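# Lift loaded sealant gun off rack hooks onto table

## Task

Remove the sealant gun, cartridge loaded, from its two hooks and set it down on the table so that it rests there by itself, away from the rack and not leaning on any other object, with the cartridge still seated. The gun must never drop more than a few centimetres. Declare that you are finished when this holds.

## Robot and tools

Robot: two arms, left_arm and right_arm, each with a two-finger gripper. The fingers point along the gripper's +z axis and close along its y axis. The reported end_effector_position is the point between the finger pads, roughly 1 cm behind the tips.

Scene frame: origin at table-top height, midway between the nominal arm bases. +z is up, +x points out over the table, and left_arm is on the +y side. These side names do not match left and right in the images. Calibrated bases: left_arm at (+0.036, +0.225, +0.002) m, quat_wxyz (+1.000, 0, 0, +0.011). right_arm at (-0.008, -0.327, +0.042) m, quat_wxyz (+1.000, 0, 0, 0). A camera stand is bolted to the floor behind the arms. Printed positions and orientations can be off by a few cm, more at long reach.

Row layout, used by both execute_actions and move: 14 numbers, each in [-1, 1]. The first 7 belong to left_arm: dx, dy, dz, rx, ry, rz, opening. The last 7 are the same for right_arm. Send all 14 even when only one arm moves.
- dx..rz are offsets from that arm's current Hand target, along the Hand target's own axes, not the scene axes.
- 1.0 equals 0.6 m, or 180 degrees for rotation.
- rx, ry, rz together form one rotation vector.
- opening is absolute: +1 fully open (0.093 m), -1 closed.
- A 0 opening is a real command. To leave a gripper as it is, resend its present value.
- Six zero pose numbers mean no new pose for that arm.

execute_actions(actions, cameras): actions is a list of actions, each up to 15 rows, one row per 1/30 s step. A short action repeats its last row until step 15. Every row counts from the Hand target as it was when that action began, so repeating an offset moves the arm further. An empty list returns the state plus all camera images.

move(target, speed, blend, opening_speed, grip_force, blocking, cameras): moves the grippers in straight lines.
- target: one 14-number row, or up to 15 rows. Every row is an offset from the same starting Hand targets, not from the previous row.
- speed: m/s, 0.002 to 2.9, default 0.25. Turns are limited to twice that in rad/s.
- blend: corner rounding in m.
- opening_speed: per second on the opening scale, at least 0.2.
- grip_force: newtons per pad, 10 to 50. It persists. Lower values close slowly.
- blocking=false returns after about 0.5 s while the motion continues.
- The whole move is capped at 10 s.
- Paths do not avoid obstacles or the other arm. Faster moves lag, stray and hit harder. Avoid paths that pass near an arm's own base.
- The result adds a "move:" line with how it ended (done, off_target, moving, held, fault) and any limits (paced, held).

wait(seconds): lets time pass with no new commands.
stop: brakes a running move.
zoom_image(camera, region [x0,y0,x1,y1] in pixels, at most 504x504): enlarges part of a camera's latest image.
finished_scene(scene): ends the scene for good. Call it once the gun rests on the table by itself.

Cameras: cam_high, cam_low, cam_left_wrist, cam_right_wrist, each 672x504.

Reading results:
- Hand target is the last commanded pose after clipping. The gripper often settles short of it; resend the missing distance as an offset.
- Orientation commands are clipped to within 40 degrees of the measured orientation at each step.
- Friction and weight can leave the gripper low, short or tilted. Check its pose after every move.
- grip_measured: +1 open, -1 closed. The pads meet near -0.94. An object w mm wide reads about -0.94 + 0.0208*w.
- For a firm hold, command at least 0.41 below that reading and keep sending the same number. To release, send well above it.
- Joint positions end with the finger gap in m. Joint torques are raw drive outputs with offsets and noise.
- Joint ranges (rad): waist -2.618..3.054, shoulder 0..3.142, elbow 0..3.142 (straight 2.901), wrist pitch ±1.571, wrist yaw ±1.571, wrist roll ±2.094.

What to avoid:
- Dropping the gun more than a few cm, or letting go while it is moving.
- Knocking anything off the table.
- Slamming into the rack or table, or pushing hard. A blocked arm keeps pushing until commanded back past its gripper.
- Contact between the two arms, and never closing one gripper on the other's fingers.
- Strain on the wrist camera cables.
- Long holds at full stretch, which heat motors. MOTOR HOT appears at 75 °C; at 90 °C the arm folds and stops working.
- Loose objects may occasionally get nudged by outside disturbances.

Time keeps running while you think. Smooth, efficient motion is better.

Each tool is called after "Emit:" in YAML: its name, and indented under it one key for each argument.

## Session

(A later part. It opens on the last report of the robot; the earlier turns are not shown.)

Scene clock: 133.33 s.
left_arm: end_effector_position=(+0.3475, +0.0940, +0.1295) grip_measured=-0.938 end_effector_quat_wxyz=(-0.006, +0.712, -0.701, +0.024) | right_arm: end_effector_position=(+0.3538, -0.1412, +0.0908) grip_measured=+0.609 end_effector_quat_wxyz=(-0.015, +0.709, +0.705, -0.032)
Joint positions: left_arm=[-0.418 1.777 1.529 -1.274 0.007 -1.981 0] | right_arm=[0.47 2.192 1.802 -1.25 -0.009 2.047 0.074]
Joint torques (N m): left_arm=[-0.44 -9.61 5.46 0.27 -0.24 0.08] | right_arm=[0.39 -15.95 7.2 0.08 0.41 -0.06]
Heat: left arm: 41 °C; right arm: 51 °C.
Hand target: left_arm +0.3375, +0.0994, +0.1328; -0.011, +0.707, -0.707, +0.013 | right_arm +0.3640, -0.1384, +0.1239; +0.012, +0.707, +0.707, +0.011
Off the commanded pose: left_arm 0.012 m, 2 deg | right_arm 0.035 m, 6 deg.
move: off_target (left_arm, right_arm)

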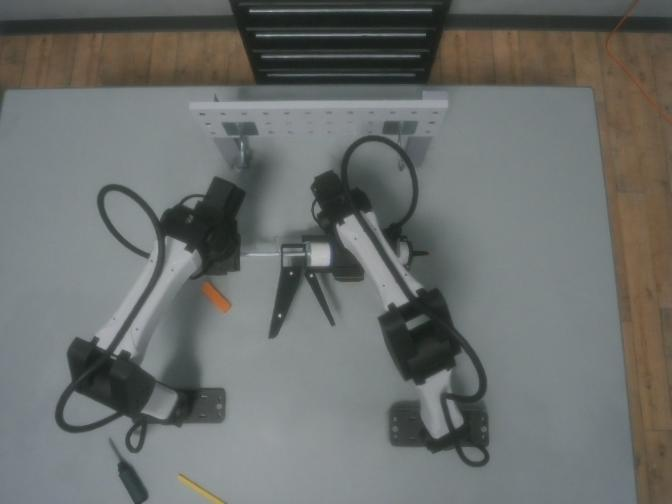

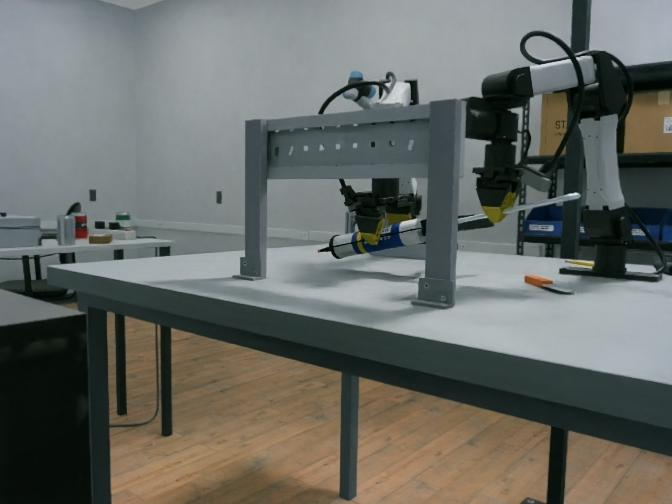

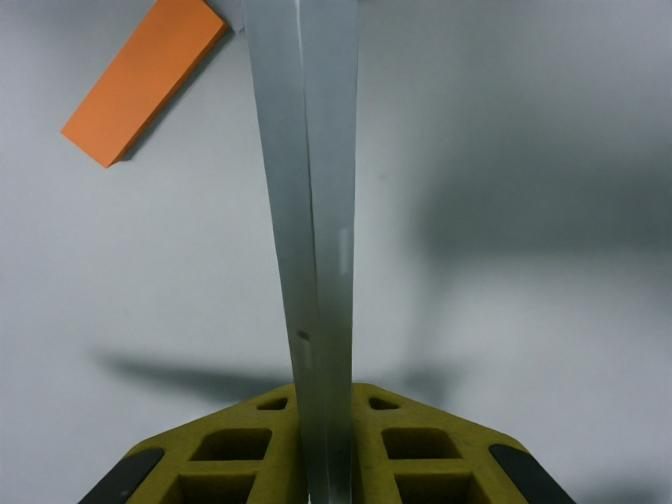

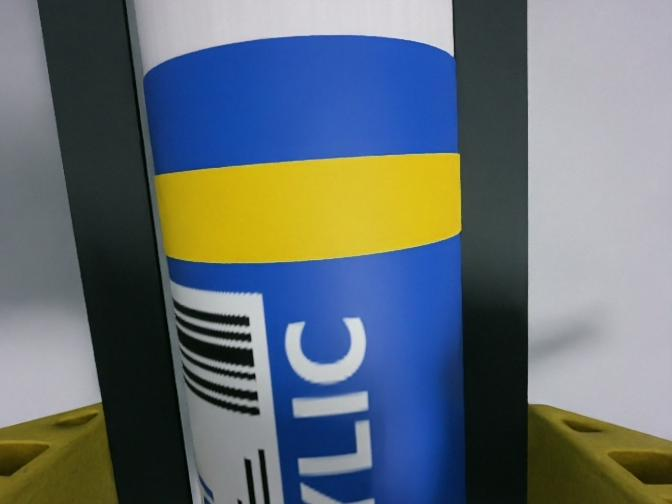

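Emit:
move:
  target:
    - [0,0,0.09,0,0,0,-1,0,0,0,0,0,0,-0.2]
    - [0,0,0.165,0,0,0,-1,0,0,0.085,0,0,0,-0.2]
  speed: 0.1
  cameras: ["all"]

Emit:
zoom_image:
  camera: "cam_low"
  region: [250, 180, 630, 310]

Scene clock: 138.37 s.
left_arm: end_effector_position=(+0.3477, +0.0899, +0.0466) grip_measured=-0.938 end_effector_quat_wxyz=(-0.001, +0.714, -0.699, +0.043) | right_arm: end_effector_position=(+0.3545, -0.1477, +0.0533) grip_measured=+0.609 end_effector_quat_wxyz=(+0.007, +0.708, +0.705, -0.025)
Joint positions: left_arm=[-0.418 1.81 1.231 -0.912 0.029 -1.989 0] | right_arm=[0.47 2.192 1.65 -1.073 0.03 2.047 0.074]
Joint torques (N m): left_arm=[-0.14 -5.91 5.24 0.51 -0.42 0.18] | right_arm=[0.21 -12.71 7.88 0.18 0.03 -0.1]
Heat: left arm: 42 °C; right arm: 55 °C.
Hand target: left_arm +0.3407, +0.0991, +0.0338; -0.011, +0.707, -0.707, +0.013 | right_arm +0.3656, -0.1384, +0.0729; +0.012, +0.707, +0.707, +0.011
Off the commanded pose: left_arm 0.017 m, 4 deg | right_arm 0.024 m, 4 deg.
move: off_target (left_arm, right_arm)

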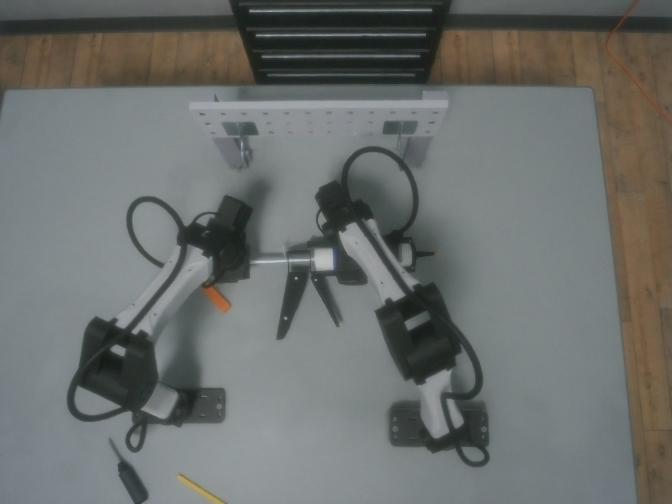

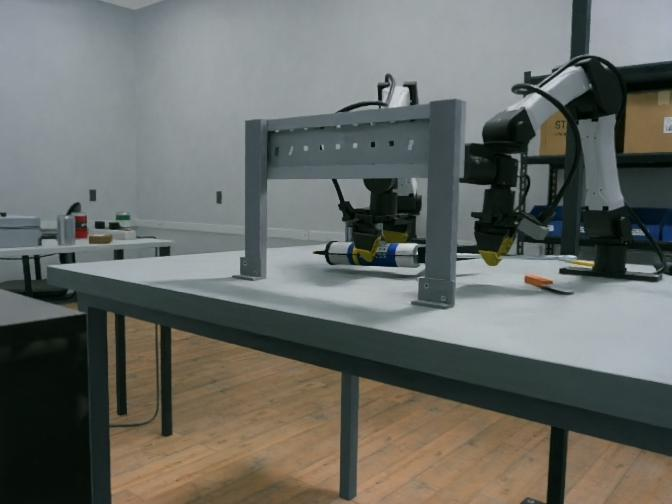

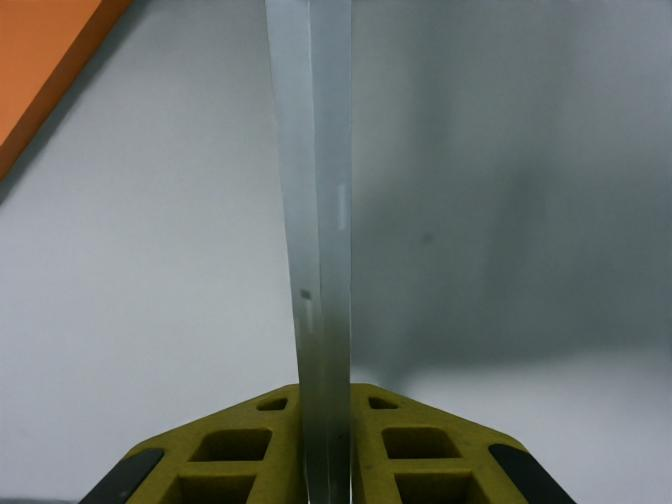

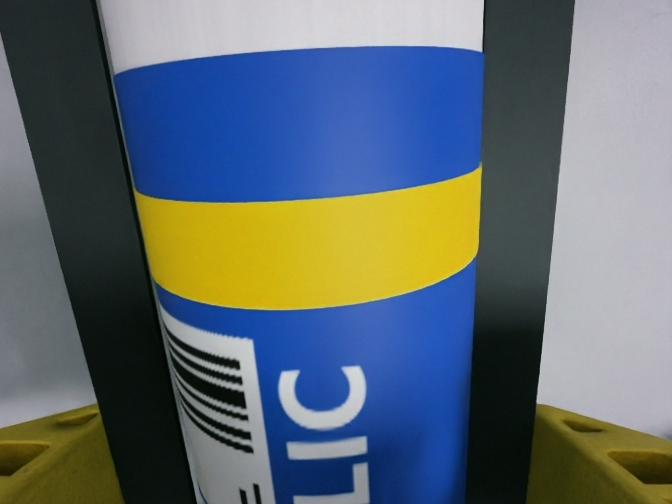

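Scaled by 1.326.

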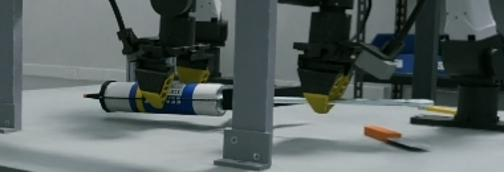

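Emit:
move:
  target: [0,0,0.02,0,0,0,-1,0,0,0.075,0,0,0,-0.2]
  speed: 0.06
  cameras: ["cam_low","cam_left_wrist","cam_right_wrist"]

Emit:
zoom_image:
  camera: "cam_low"
  region: [250, 180, 630, 310]

Scene clock: 141.37 s.
left_arm: end_effector_position=(+0.3472, +0.0917, +0.0269) grip_measured=-0.938 end_effector_quat_wxyz=(+0.000, +0.715, -0.698, +0.035) | right_arm: end_effector_position=(+0.3555, -0.1472, +0.0389) grip_measured=+0.609 end_effector_quat_wxyz=(+0.011, +0.709, +0.705, -0.015)
Joint positions: left_arm=[-0.414 1.846 1.195 -0.855 0.027 -1.988 0] | right_arm=[0.47 2.195 1.595 -0.993 0.03 2.047 0.074]
Joint torques (N m): left_arm=[-0.4 -7.38 5.86 0.39 -0.4 0.16] | right_arm=[0.09 -8.17 5.15 0.88 0.05 -0.11]
Heat: left arm: 42 °C; right arm: 55 °C.
Hand target: left_arm +0.3412, +0.0991, +0.0218; -0.011, +0.707, -0.707, +0.013 | right_arm +0.3670, -0.1384, +0.0279; +0.011, +0.707, +0.707, +0.011
Off the commanded pose: left_arm 0.011 m, 3 deg | right_arm 0.018 m, 3 deg.
move: off_target (left_arm, right_arm)

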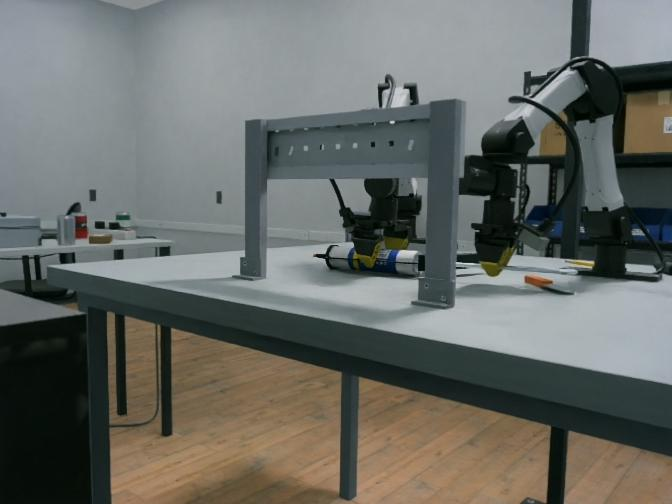

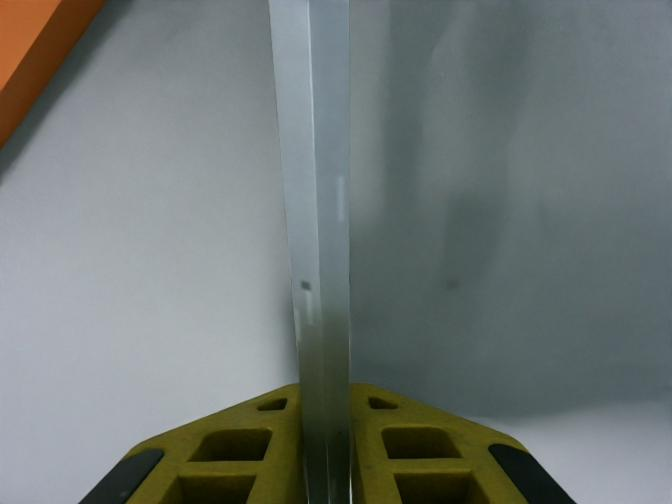

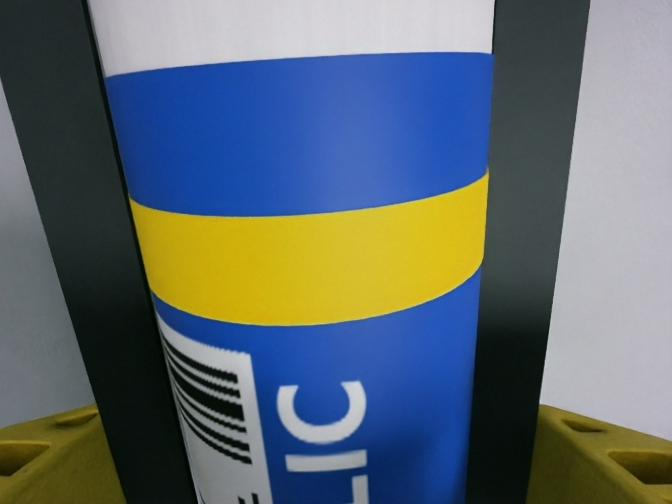

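Scaled by 1.326.

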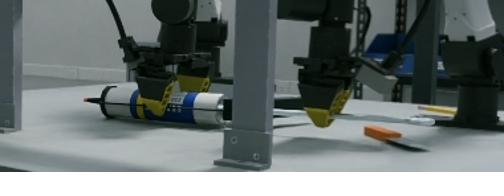

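Emit:
move:
  target: [0,0,0.022,0,0,0,-1,0,0,0.03,0,0,0,-0.2]
  speed: 0.05
  cameras: ["cam_low","cam_left_wrist","cam_right_wrist"]

Emit:
zoom_image:
  camera: "cam_low"
  region: [300, 220, 600, 310]

Scene clock: 145.80 s.
left_arm: end_effector_position=(+0.3467, +0.0926, +0.0142) grip_measured=-0.938 end_effector_quat_wxyz=(+0.001, +0.716, -0.697, +0.033) | right_arm: end_effector_position=(+0.3559, -0.1470, +0.0339) grip_measured=+0.608 end_effector_quat_wxyz=(+0.012, +0.709, +0.705, -0.011)
Joint positions: left_arm=[-0.412 1.868 1.169 -0.813 0.027 -1.988 0] | right_arm=[0.47 2.195 1.575 -0.963 0.03 2.047 0.074]
Joint torques (N m): left_arm=[-0.51 -7.21 5.65 0.46 -0.4 0.17] | right_arm=[0.06 -6.12 4.29 1.16 0.06 -0.12]
Heat: left arm: 42 °C; right arm: 53 °C.
Hand target: left_arm +0.3416, +0.0991, +0.0086; -0.011, +0.707, -0.707, +0.013 | right_arm +0.3676, -0.1384, +0.0099; +0.011, +0.707, +0.707, +0.011
Off the commanded pose: left_arm 0.010 m, 3 deg | right_arm 0.028 m, 2 deg.
move: off_target (left_arm, right_arm)

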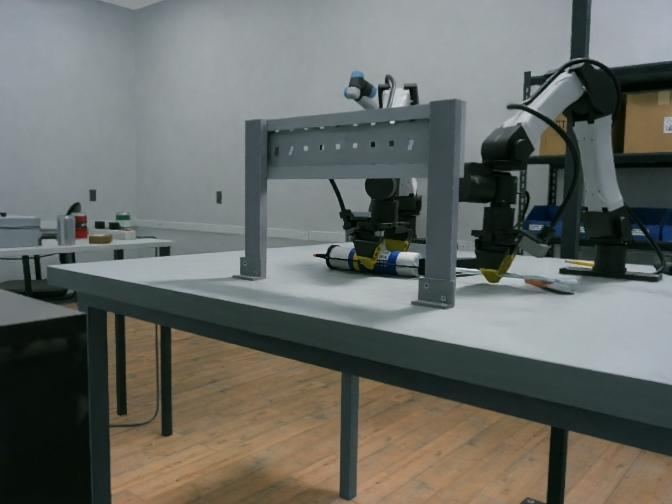

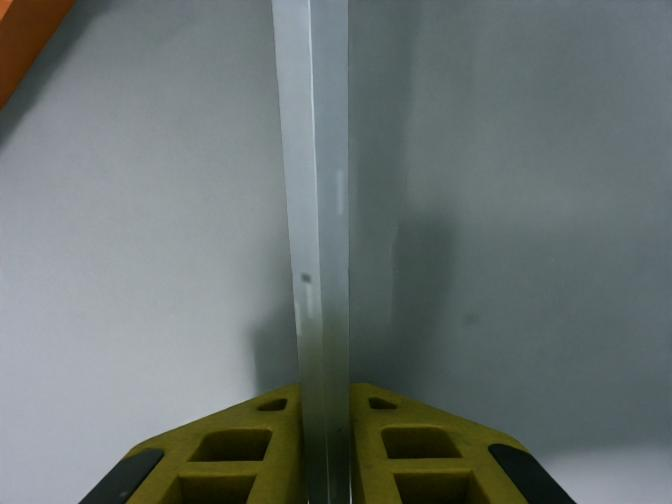

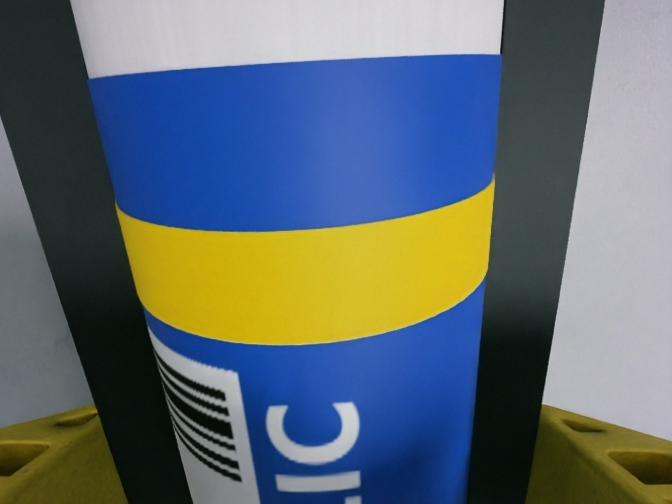

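Scaled by 1.680.

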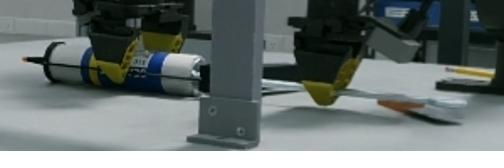

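Emit:
move:
  target: [0,0,0,0,0,0,-1,0,0,0.015,0,0,0,-0.2]
  speed: 0.05
  cameras: ["cam_high","cam_low"]

Emit:
zoom_image:
  camera: "cam_high"
  region: [120, 160, 460, 360]

Scene clock: 152.03 s.
left_arm: end_effector_position=(+0.3468, +0.0926, +0.0142) grip_measured=-0.938 end_effector_quat_wxyz=(+0.001, +0.716, -0.697, +0.033) | right_arm: end_effector_position=(+0.3558, -0.1471, +0.0332) grip_measured=+0.607 end_effector_quat_wxyz=(+0.012, +0.709, +0.705, -0.010)
Joint positions: left_arm=[-0.412 1.868 1.169 -0.812 0.027 -1.988 0] | right_arm=[0.47 2.195 1.572 -0.959 0.03 2.047 0.074]
Joint torques (N m): left_arm=[-0.54 -7.27 5.71 0.45 -0.4 0.17] | right_arm=[0.01 -5.14 3.29 1.38 0.06 -0.12]
Heat: left arm: 42 °C; right arm: 50 °C.
Hand target: left_arm +0.3416, +0.0991, +0.0086; -0.011, +0.707, -0.707, +0.013 | right_arm +0.3679, -0.1384, +0.0010; +0.011, +0.707, +0.707, +0.011
Off the commanded pose: left_arm 0.010 m, 3 deg | right_arm 0.036 m, 2 deg.
move: off_target (right_arm)

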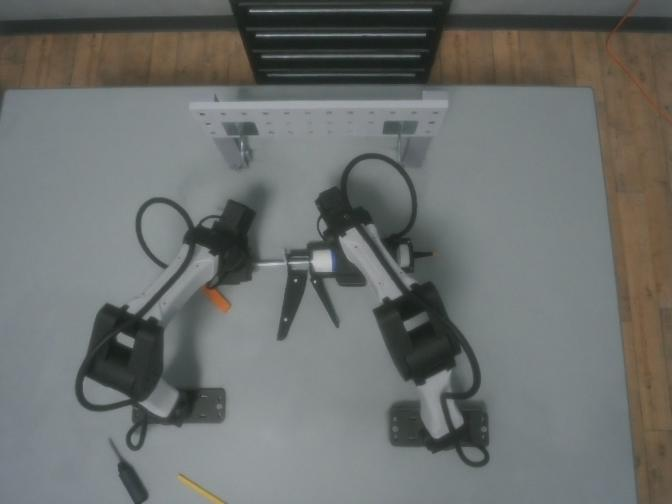

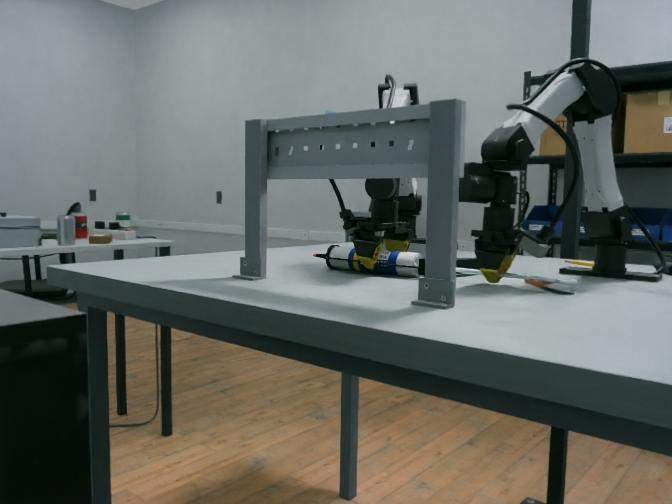

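Scaled by 1.482.

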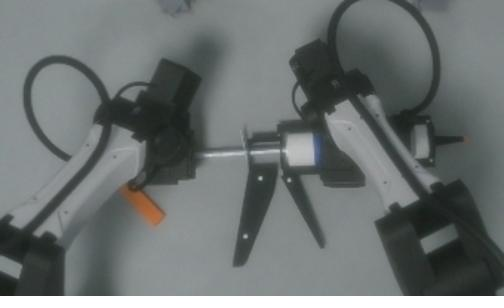

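Emit:
move:
  target: [0,0,-0.01,0,0,0,-0.3,0,0,0,0,0,0,-0.2]
  speed: 0.05
  opening_speed: 0.6
  cameras: ["cam_left_wrist","cam_low"]

Emit:
zoom_image:
  camera: "cam_low"
  region: [300, 220, 600, 310]

Scene clock: 157.60 s.
left_arm: end_effector_position=(+0.3437, +0.0958, +0.0140) grip_measured=-0.302 end_effector_quat_wxyz=(-0.002, +0.710, -0.704, +0.022) | right_arm: end_effector_position=(+0.3561, -0.1469, +0.0318) grip_measured=+0.607 end_effector_quat_wxyz=(+0.012, +0.709, +0.705, -0.009)
Joint positions: left_arm=[-0.414 1.868 1.169 -0.829 0.013 -1.971 0.031] | right_arm=[0.47 2.197 1.569 -0.953 0.03 2.047 0.074]
Joint torques (N m): left_arm=[-0.42 -8.08 6.72 0.38 -0.3 0.01] | right_arm=[-0.01 -5.24 3.58 1.34 0.05 -0.11]
Heat: left arm: 43 °C; right arm: 48 °C.
Hand target: left_arm +0.3414, +0.0991, +0.0146; -0.011, +0.707, -0.707, +0.013 | right_arm +0.3678, -0.1384, +0.0009; +0.011, +0.707, +0.707, +0.011
Off the commanded pose: left_arm 0.004 m, 2 deg | right_arm 0.034 m, 2 deg.
move: done
Images, in order (width x height): cam_low 672x504, cam_left_wrist 672x504.

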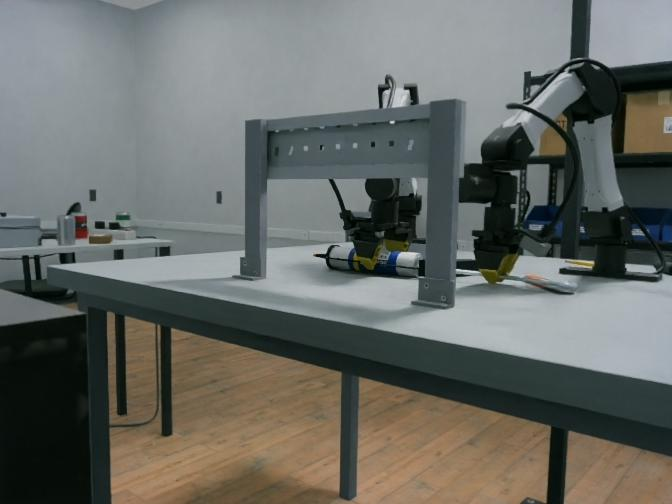

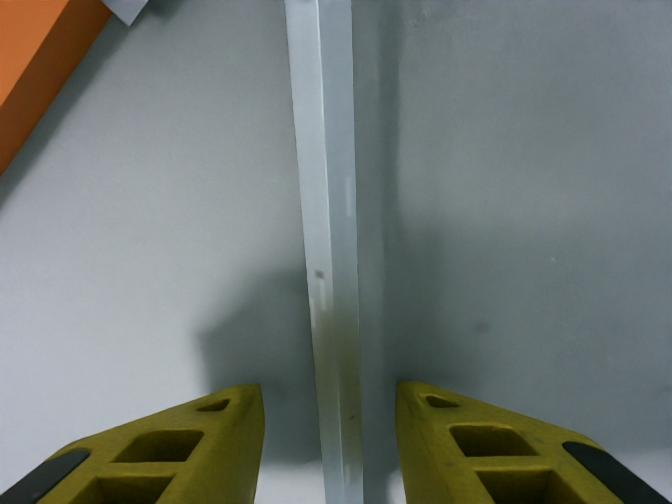

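Scaled by 1.680.

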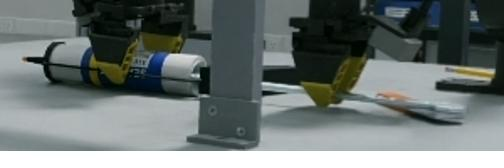

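Emit:
move:
  target:
    - [0,0,0,0,0,0,-0.3,0,0,-0.04,0,0,0,-0.2]
    - [0,0,0,0,0,0,-0.3,0,0,-0.04,0,0,0,1]
    - [0,0,-0.22,0,0,0,-0.3,0,0,-0.28,0,0,0,1]
  speed: [0.05,0.05,0.12]
  opening_speed: 0.8
  cameras: ["all"]

Emit:
zoom_image:
  camera: "cam_low"
  region: [300, 220, 600, 310]

Scene clock: 165.60 s.
left_arm: end_effector_position=(+0.3345, +0.0983, +0.1325) grip_measured=-0.302 end_effector_quat_wxyz=(+0.006, +0.709, -0.706, +0.002) | right_arm: end_effector_position=(+0.3631, -0.1429, +0.1526) grip_measured=+1.000 end_effector_quat_wxyz=(+0.012, +0.709, +0.706, -0.007)
Joint positions: left_arm=[-0.418 1.771 1.534 -1.335 0.012 -1.97 0.031] | right_arm=[0.47 2.146 1.976 -1.406 0.027 2.046 0.093]
Joint torques (N m): left_arm=[-0.43 -9.39 10.13 0.22 -0.28 -0.04] | right_arm=[0.49 -11.89 8.18 0.03 0.07 -0.06]
Heat: left arm: 44 °C; right arm: 48 °C.
Hand target: left_arm +0.3371, +0.0995, +0.1465; -0.011, +0.707, -0.707, +0.013 | right_arm +0.3625, -0.1383, +0.1689; +0.012, +0.707, +0.707, +0.011
Off the commanded pose: left_arm 0.014 m, 2 deg | right_arm 0.017 m, 2 deg.
move: off_target (left_arm, right_arm); target 2's new opening was sent with right_arm's hand 0.016 m and 2 deg from that target

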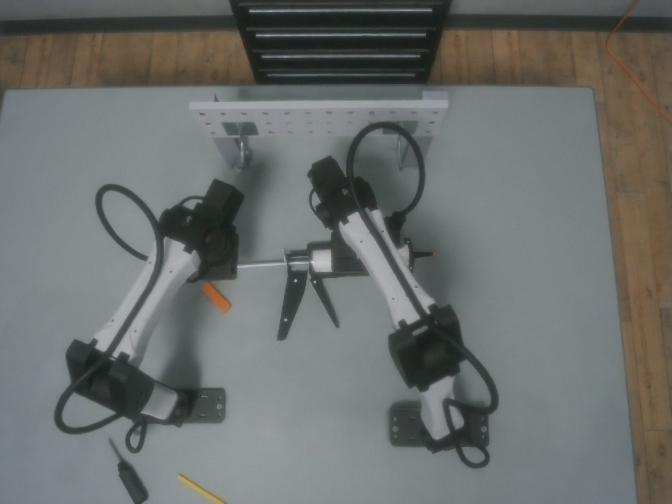

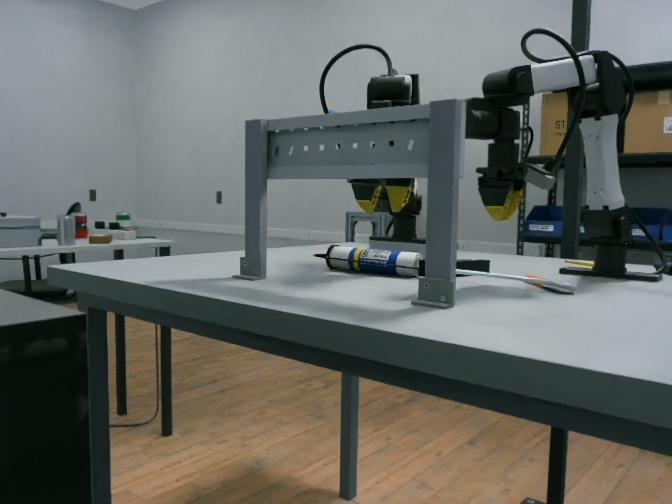

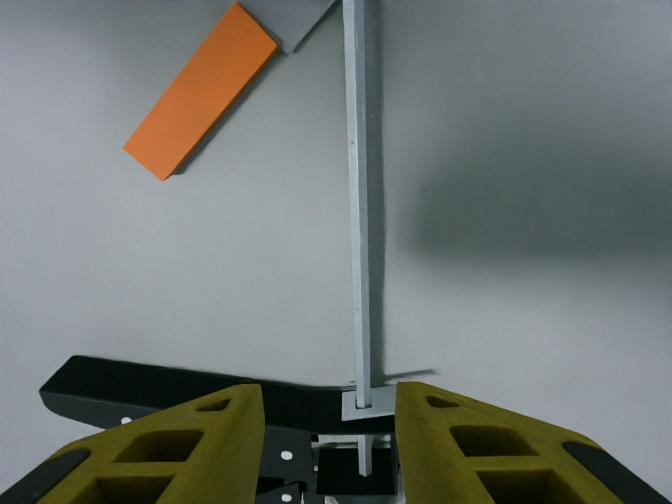

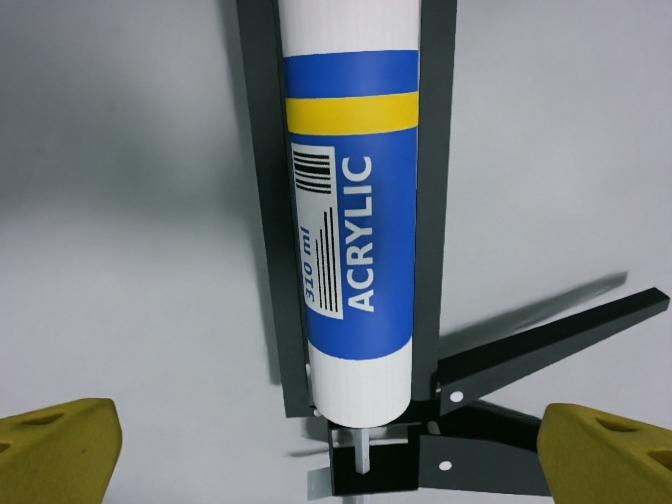

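Scaled by 1.680.

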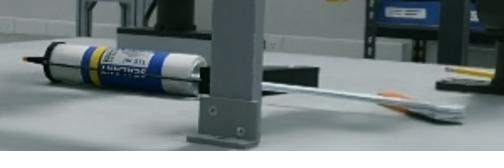

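Emit:
move:
  target: [-0.14,0,-0.1,0,0,0,-0.3,0,0,0,0,0,0,1]
  cameras: ["cam_left_wrist","cam_high"]

Emit:
zoom_image:
  camera: "cam_left_wrist"
  region: [150, 0, 500, 300]

Scene clock: 169.63 s.
left_arm: end_effector_position=(+0.3360, +0.1817, +0.1956) grip_measured=-0.302 end_effector_quat_wxyz=(-0.005, +0.709, -0.705, +0.015) | right_arm: end_effector_position=(+0.3631, -0.1429, +0.1526) grip_measured=+1.000 end_effector_quat_wxyz=(+0.012, +0.709, +0.706, -0.007)
Joint positions: left_arm=[-0.161 1.689 1.691 -1.543 0.01 -1.714 0.031] | right_arm=[0.47 2.146 1.976 -1.407 0.027 2.046 0.093]
Joint torques (N m): left_arm=[0.01 -7.69 9.58 0.32 -0.18 0.04] | right_arm=[0.49 -11.9 8.17 -0.01 0.09 -0.06]
Heat: left arm: 44 °C; right arm: 48 °C.
Hand target: left_arm +0.3349, +0.1836, +0.2063; -0.011, +0.707, -0.707, +0.013 | right_arm +0.3625, -0.1383, +0.1689; +0.012, +0.707, +0.707, +0.011
Off the commanded pose: left_arm 0.011 m, 1 deg | right_arm 0.017 m, 2 deg.
joint sent to its limit (left arm) — joint 4 (wrist pitch), lower limit. The joint targets still meet the commanded pose.
move: off_target (left_arm)
Images, in order (width x height): cam_high 672x504, cam_left_wrist 672x504.

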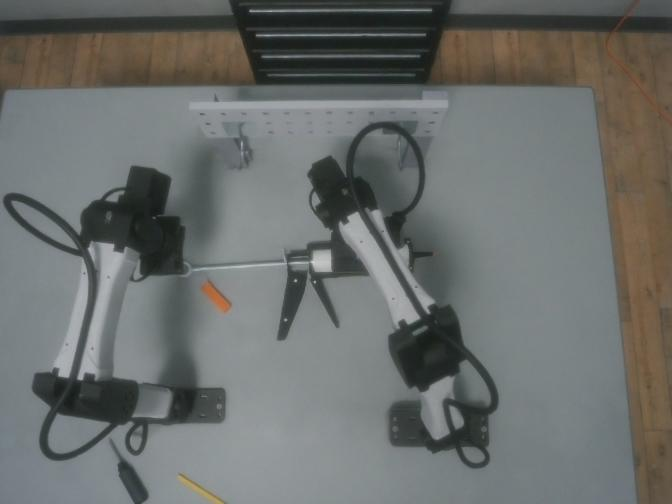

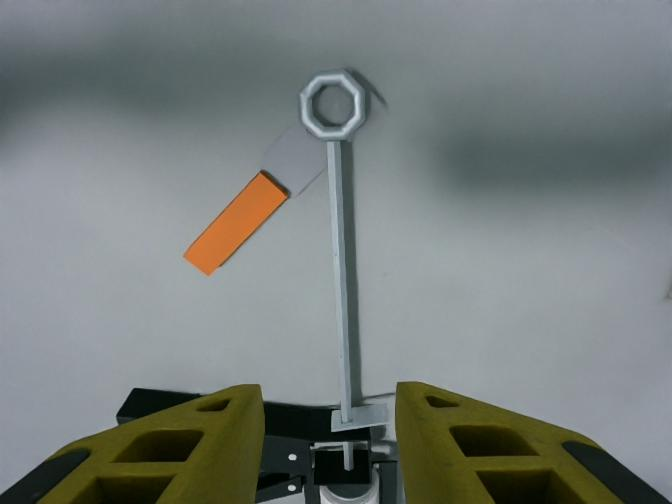

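Scaled by 1.440.

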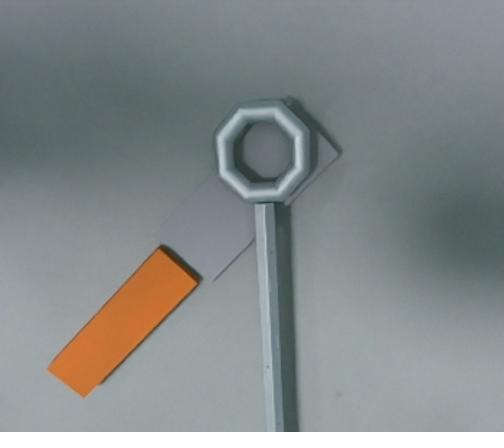

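Emit:
move:
  target: [0.068,0.105,0.125,0,0,0,0.6,0,0,0,0,0,0,1]
  cameras: ["cam_left_wrist"]

Scene clock: 186.63 s.
left_arm: end_effector_position=(+0.2764, +0.1400, +0.1294) grip_measured=+0.598 end_effector_quat_wxyz=(+0.000, +0.705, -0.710, +0.010) | right_arm: end_effector_position=(+0.3631, -0.1429, +0.1526) grip_measured=+1.000 end_effector_quat_wxyz=(+0.012, +0.709, +0.706, -0.007)
Joint positions: left_arm=[-0.357 1.489 1.222 -1.285 0.009 -1.898 0.074] | right_arm=[0.47 2.146 1.976 -1.407 0.027 2.046 0.093]
Joint torques (N m): left_arm=[-0.39 -6.49 5.39 0.56 -0.24 -0.11] | right_arm=[0.49 -11.9 8.18 0 0.07 -0.06]
Heat: left arm: 43 °C; right arm: 50 °C.
Hand target: left_arm +0.2746, +0.1425, +0.1294; -0.011, +0.707, -0.707, +0.013 | right_arm +0.3625, -0.1383, +0.1689; +0.012, +0.707, +0.707, +0.011
Off the commanded pose: left_arm 0.003 m, 1 deg | right_arm 0.017 m, 2 deg.
move: done

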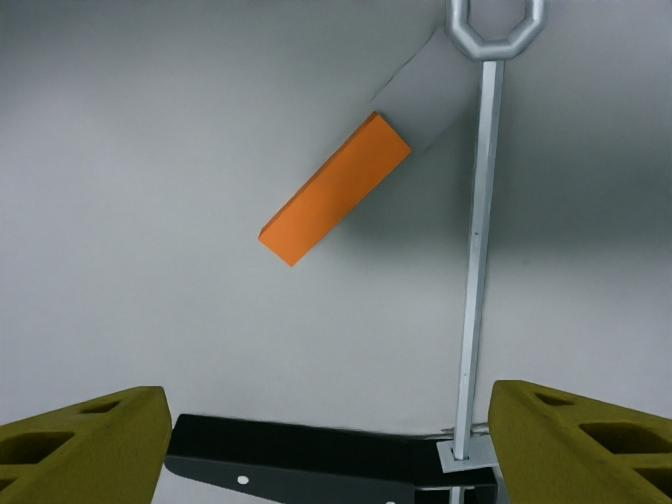

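Emit:
move:
  target:
    - [-0.008,0,0.183,0,0,0,0.6,0,0,0,0,0,0,1]
    - [-0.008,0.12,0.183,0,0,0,0.6,0,0,0,0,0,0,1]
    - [-0.008,0.12,0.0,0,0,0,0.6,0,0,0,0,0,0,1]
  speed: [0.12,0.06,0.15]
  cameras: ["cam_left_wrist","cam_high","cam_low"]

Emit:
zoom_image:
  camera: "cam_low"
  region: [300, 220, 600, 310]

Scene clock: 194.73 s.
left_arm: end_effector_position=(+0.1997, +0.1457, +0.1187) grip_measured=+0.598 end_effector_quat_wxyz=(+0.002, +0.705, -0.709, +0.008) | right_arm: end_effector_position=(+0.3631, -0.1429, +0.1526) grip_measured=+1.000 end_effector_quat_wxyz=(+0.012, +0.709, +0.706, -0.007)
Joint positions: left_arm=[-0.465 1.209 0.965 -1.312 0.009 -2.007 0.074] | right_arm=[0.47 2.146 1.976 -1.407 0.027 2.046 0.093]
Joint torques (N m): left_arm=[-0.43 -2.97 9.92 0.24 -0.27 -0.13] | right_arm=[0.49 -11.89 8.2 0 0.07 -0.05]
Heat: left arm: 42 °C; right arm: 51 °C.
Hand target: left_arm +0.2025, +0.1473, +0.1270; -0.011, +0.707, -0.707, +0.013 | right_arm +0.3625, -0.1383, +0.1689; +0.012, +0.707, +0.707, +0.011
Off the commanded pose: left_arm 0.009 m, 2 deg | right_arm 0.017 m, 2 deg.
move: done
Images, in order (width x height): cam_high 672x504, cam_low 672x504, cam_left_wrist 672x504.

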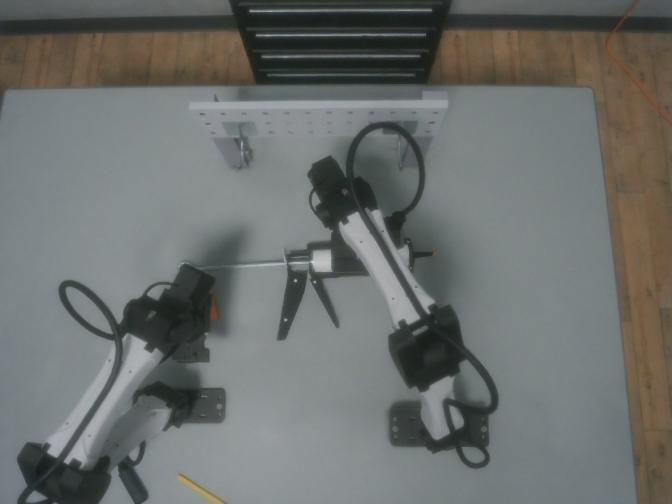

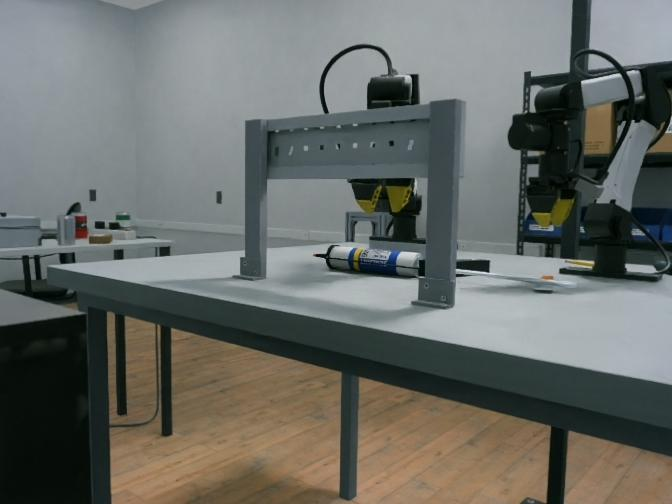

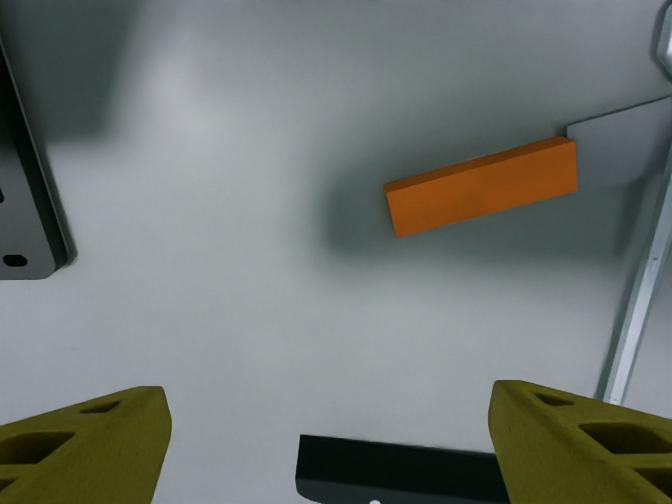

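Scaled by 1.680.

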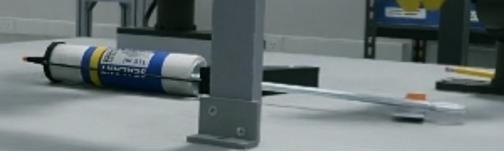

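Emit:
move:
  target: [-0.013,-0.118,0,0,0,0.43,0.6,0,0,0,0,0,0,1]
  cameras: ["cam_left_wrist"]

Scene clock: 203.40 s.
left_arm: end_effector_position=(+0.2614, +0.1549, +0.1245) grip_measured=+0.598 end_effector_quat_wxyz=(-0.001, -0.111, +0.994, -0.004) | right_arm: end_effector_position=(+0.3631, -0.1429, +0.1526) grip_measured=+1.000 end_effector_quat_wxyz=(+0.012, +0.709, +0.706, -0.007)
Joint positions: left_arm=[-0.32 1.433 1.154 -1.29 0.007 -0.519 0.074] | right_arm=[0.47 2.146 1.976 -1.407 0.027 2.046 0.093]
Joint torques (N m): left_arm=[0.61 -3.33 10.56 0.69 -0.18 0.02] | right_arm=[0.5 -11.92 8.17 -0.01 0.08 -0.06]
Heat: left arm: 40 °C; right arm: 52 °C.
Hand target: left_arm +0.2734, +0.1552, +0.1293; +0.016, -0.110, +0.994, -0.003 | right_arm +0.3625, -0.1383, +0.1689; +0.012, +0.707, +0.707, +0.011
Off the commanded pose: left_arm 0.013 m, 2 deg | right_arm 0.017 m, 2 deg.
move: off_target (left_arm)

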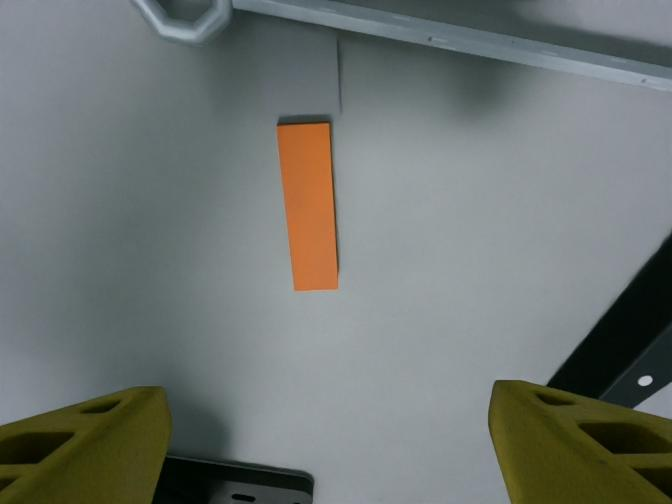

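Emit:
move:
  target:
    - [0,0.016,0.178,0,0,0,0.6,0,0,0,0,0,0,1]
    - [0,0.016,0.178,0,0,0,-0.9,0,0,0,0,0,0,1]
    - [0.14,0.016,0.175,0,0,0,-0.9,0,0,0,0,0,0,1]
    - [0.14,0.016,0.175,0,0,0,0.6,0,0,0,0,0,0,1]
    - [0.14,0.016,0,0,0,0,0.6,0,0,0,0,0,0,1]
  speed: [0.12,0.12,0.07,0.12,0.15]
  cameras: ["cam_left_wrist","cam_high","cam_low"]

Emit:
zoom_image:
  camera: "cam_low"
  region: [300, 220, 600, 310]

Scene clock: 215.00 s.
left_arm: end_effector_position=(+0.1856, +0.1453, +0.1181) grip_measured=+0.598 end_effector_quat_wxyz=(+0.001, -0.109, +0.994, -0.005) | right_arm: end_effector_position=(+0.3631, -0.1429, +0.1526) grip_measured=+1.000 end_effector_quat_wxyz=(+0.012, +0.709, +0.706, -0.007)
Joint positions: left_arm=[-0.506 1.164 0.935 -1.333 0.007 -0.701 0.074] | right_arm=[0.47 2.146 1.976 -1.407 0.027 2.046 0.093]
Joint torques (N m): left_arm=[-0.44 -2.65 10.18 0.35 -0.24 -0.1] | right_arm=[0.5 -11.9 8.23 0 0.08 -0.06]
Heat: left arm: 39 °C; right arm: 52 °C.
Hand target: left_arm +0.1893, +0.1461, +0.1265; +0.016, -0.110, +0.994, -0.003 | right_arm +0.3625, -0.1383, +0.1689; +0.012, +0.707, +0.707, +0.011
Off the commanded pose: left_arm 0.009 m, 2 deg | right_arm 0.017 m, 2 deg.
move: done
Images, in order (width x height): cam_high 672x504, cam_low 672x504, cam_left_wrist 672x504.

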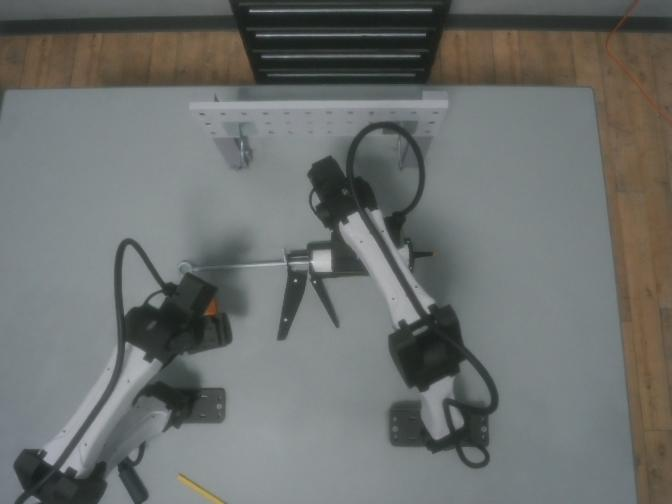

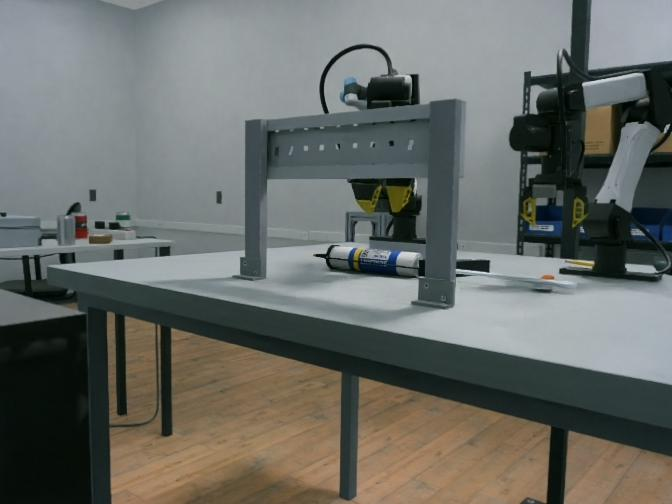

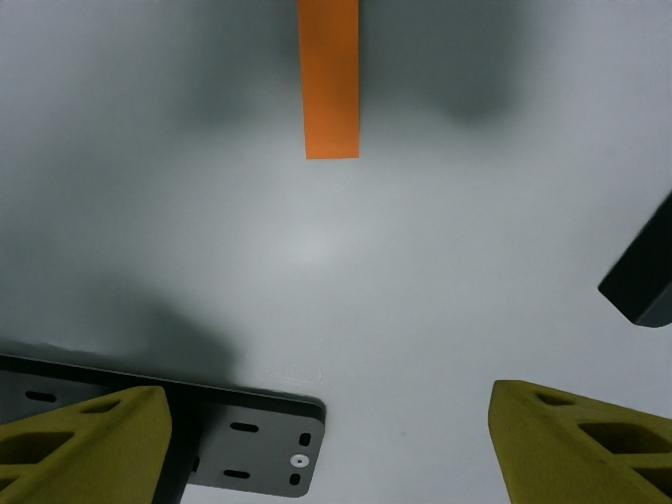

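Scaled by 1.680.

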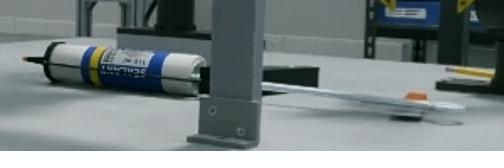

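Emit:
move:
  target:
    - [-0.1,-0.02,0,0,0,0,0.2,0,0,0,0,0,0,1]
    - [-0.1,-0.02,0.19,0,0,0,0.2,0,0,0,0,0,0,1]
    - [-0.1,-0.02,0.19,0,0,0,-1,0,0,0,0,0,0,1]
  speed: 0.12
  cameras: ["cam_left_wrist","cam_low"]

Emit:
zoom_image:
  camera: "cam_low"
  region: [400, 220, 600, 310]

Scene clock: 222.33 s.
left_arm: end_effector_position=(+0.2566, +0.1427, +0.0217) grip_measured=-0.980 end_effector_quat_wxyz=(+0.021, -0.110, +0.994, -0.013) | right_arm: end_effector_position=(+0.3631, -0.1429, +0.1526) grip_measured=+1.000 end_effector_quat_wxyz=(+0.012, +0.709, +0.706, -0.007)
Joint positions: left_arm=[-0.377 1.491 0.779 -0.809 0.005 -0.575 0] | right_arm=[0.47 2.146 1.976 -1.407 0.027 2.046 0.093]
Joint torques (N m): left_arm=[0.53 -3.32 5.37 0.78 -0.18 0.04] | right_arm=[0.47 -11.92 8.18 -0.01 0.08 -0.05]
Heat: left arm: 40 °C; right arm: 53 °C.
Hand target: left_arm +0.2542, +0.1473, +0.0146; +0.016, -0.110, +0.994, -0.003 | right_arm +0.3625, -0.1383, +0.1689; +0.012, +0.707, +0.707, +0.011
Off the commanded pose: left_arm 0.009 m, 1 deg | right_arm 0.017 m, 2 deg.
move: done
Images, in order (width x height): cam_low 672x504, cam_left_wrist 672x504.

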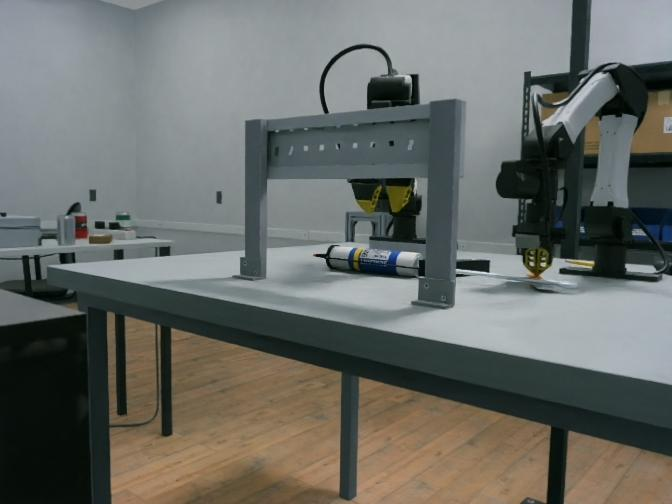

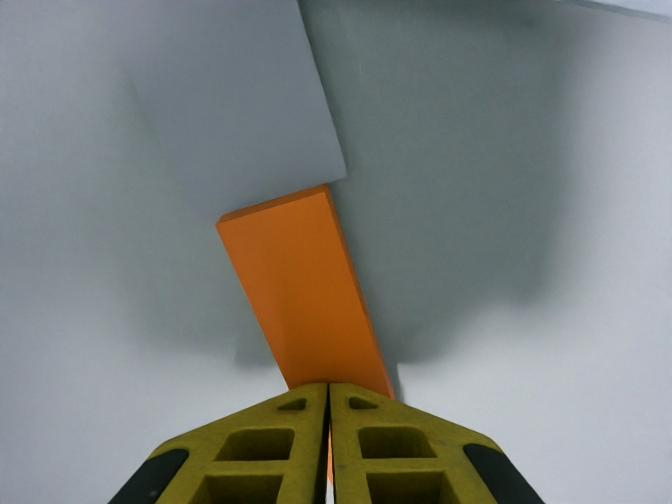

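Scaled by 2.520.

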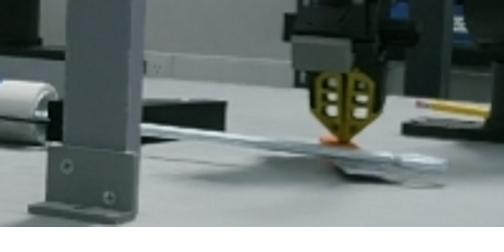

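Emit:
move:
  target:
    - [0,0,-0.01,0,0,-0.11,0.4,0,0,0,0,0,0,1]
    - [0,0,0.028,0,0,-0.11,0.4,0,0,0,0,0,0,1]
    - [0,0,0.028,0,0,-0.11,-1,0,0,0,0,0,0,1]
  speed: 0.06
  cameras: ["cam_left_wrist"]

Scene clock: 230.70 s.
left_arm: end_effector_position=(+0.2532, +0.1454, +0.0084) grip_measured=-0.755 end_effector_quat_wxyz=(+0.011, -0.275, +0.961, -0.009) | right_arm: end_effector_position=(+0.3631, -0.1429, +0.1526) grip_measured=+1.000 end_effector_quat_wxyz=(+0.012, +0.709, +0.706, -0.007)
Joint positions: left_arm=[-0.374 1.523 0.749 -0.769 0 -0.909 0.009] | right_arm=[0.47 2.146 1.976 -1.407 0.027 2.046 0.093]
Joint torques (N m): left_arm=[0.35 -2.78 4.14 1.17 -0.15 -0.07] | right_arm=[0.49 -11.92 8.2 0 0.08 -0.05]
Heat: left arm: 39 °C; right arm: 54 °C.
Hand target: left_arm +0.2548, +0.1471, -0.0021; +0.016, -0.279, +0.960, -0.006 | right_arm +0.3625, -0.1383, +0.1689; +0.012, +0.707, +0.707, +0.011
Off the commanded pose: left_arm 0.011 m, 1 deg | right_arm 0.017 m, 2 deg.
move: off_target (left_arm); target 3's new opening was sent with left_arm's hand 0.011 m and 1 deg from that target

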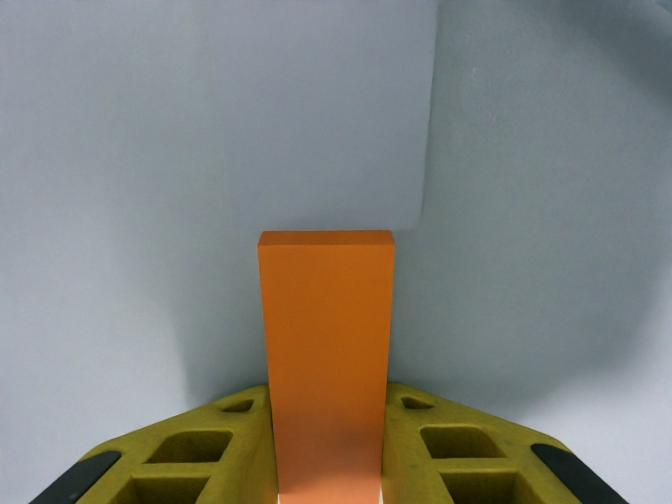

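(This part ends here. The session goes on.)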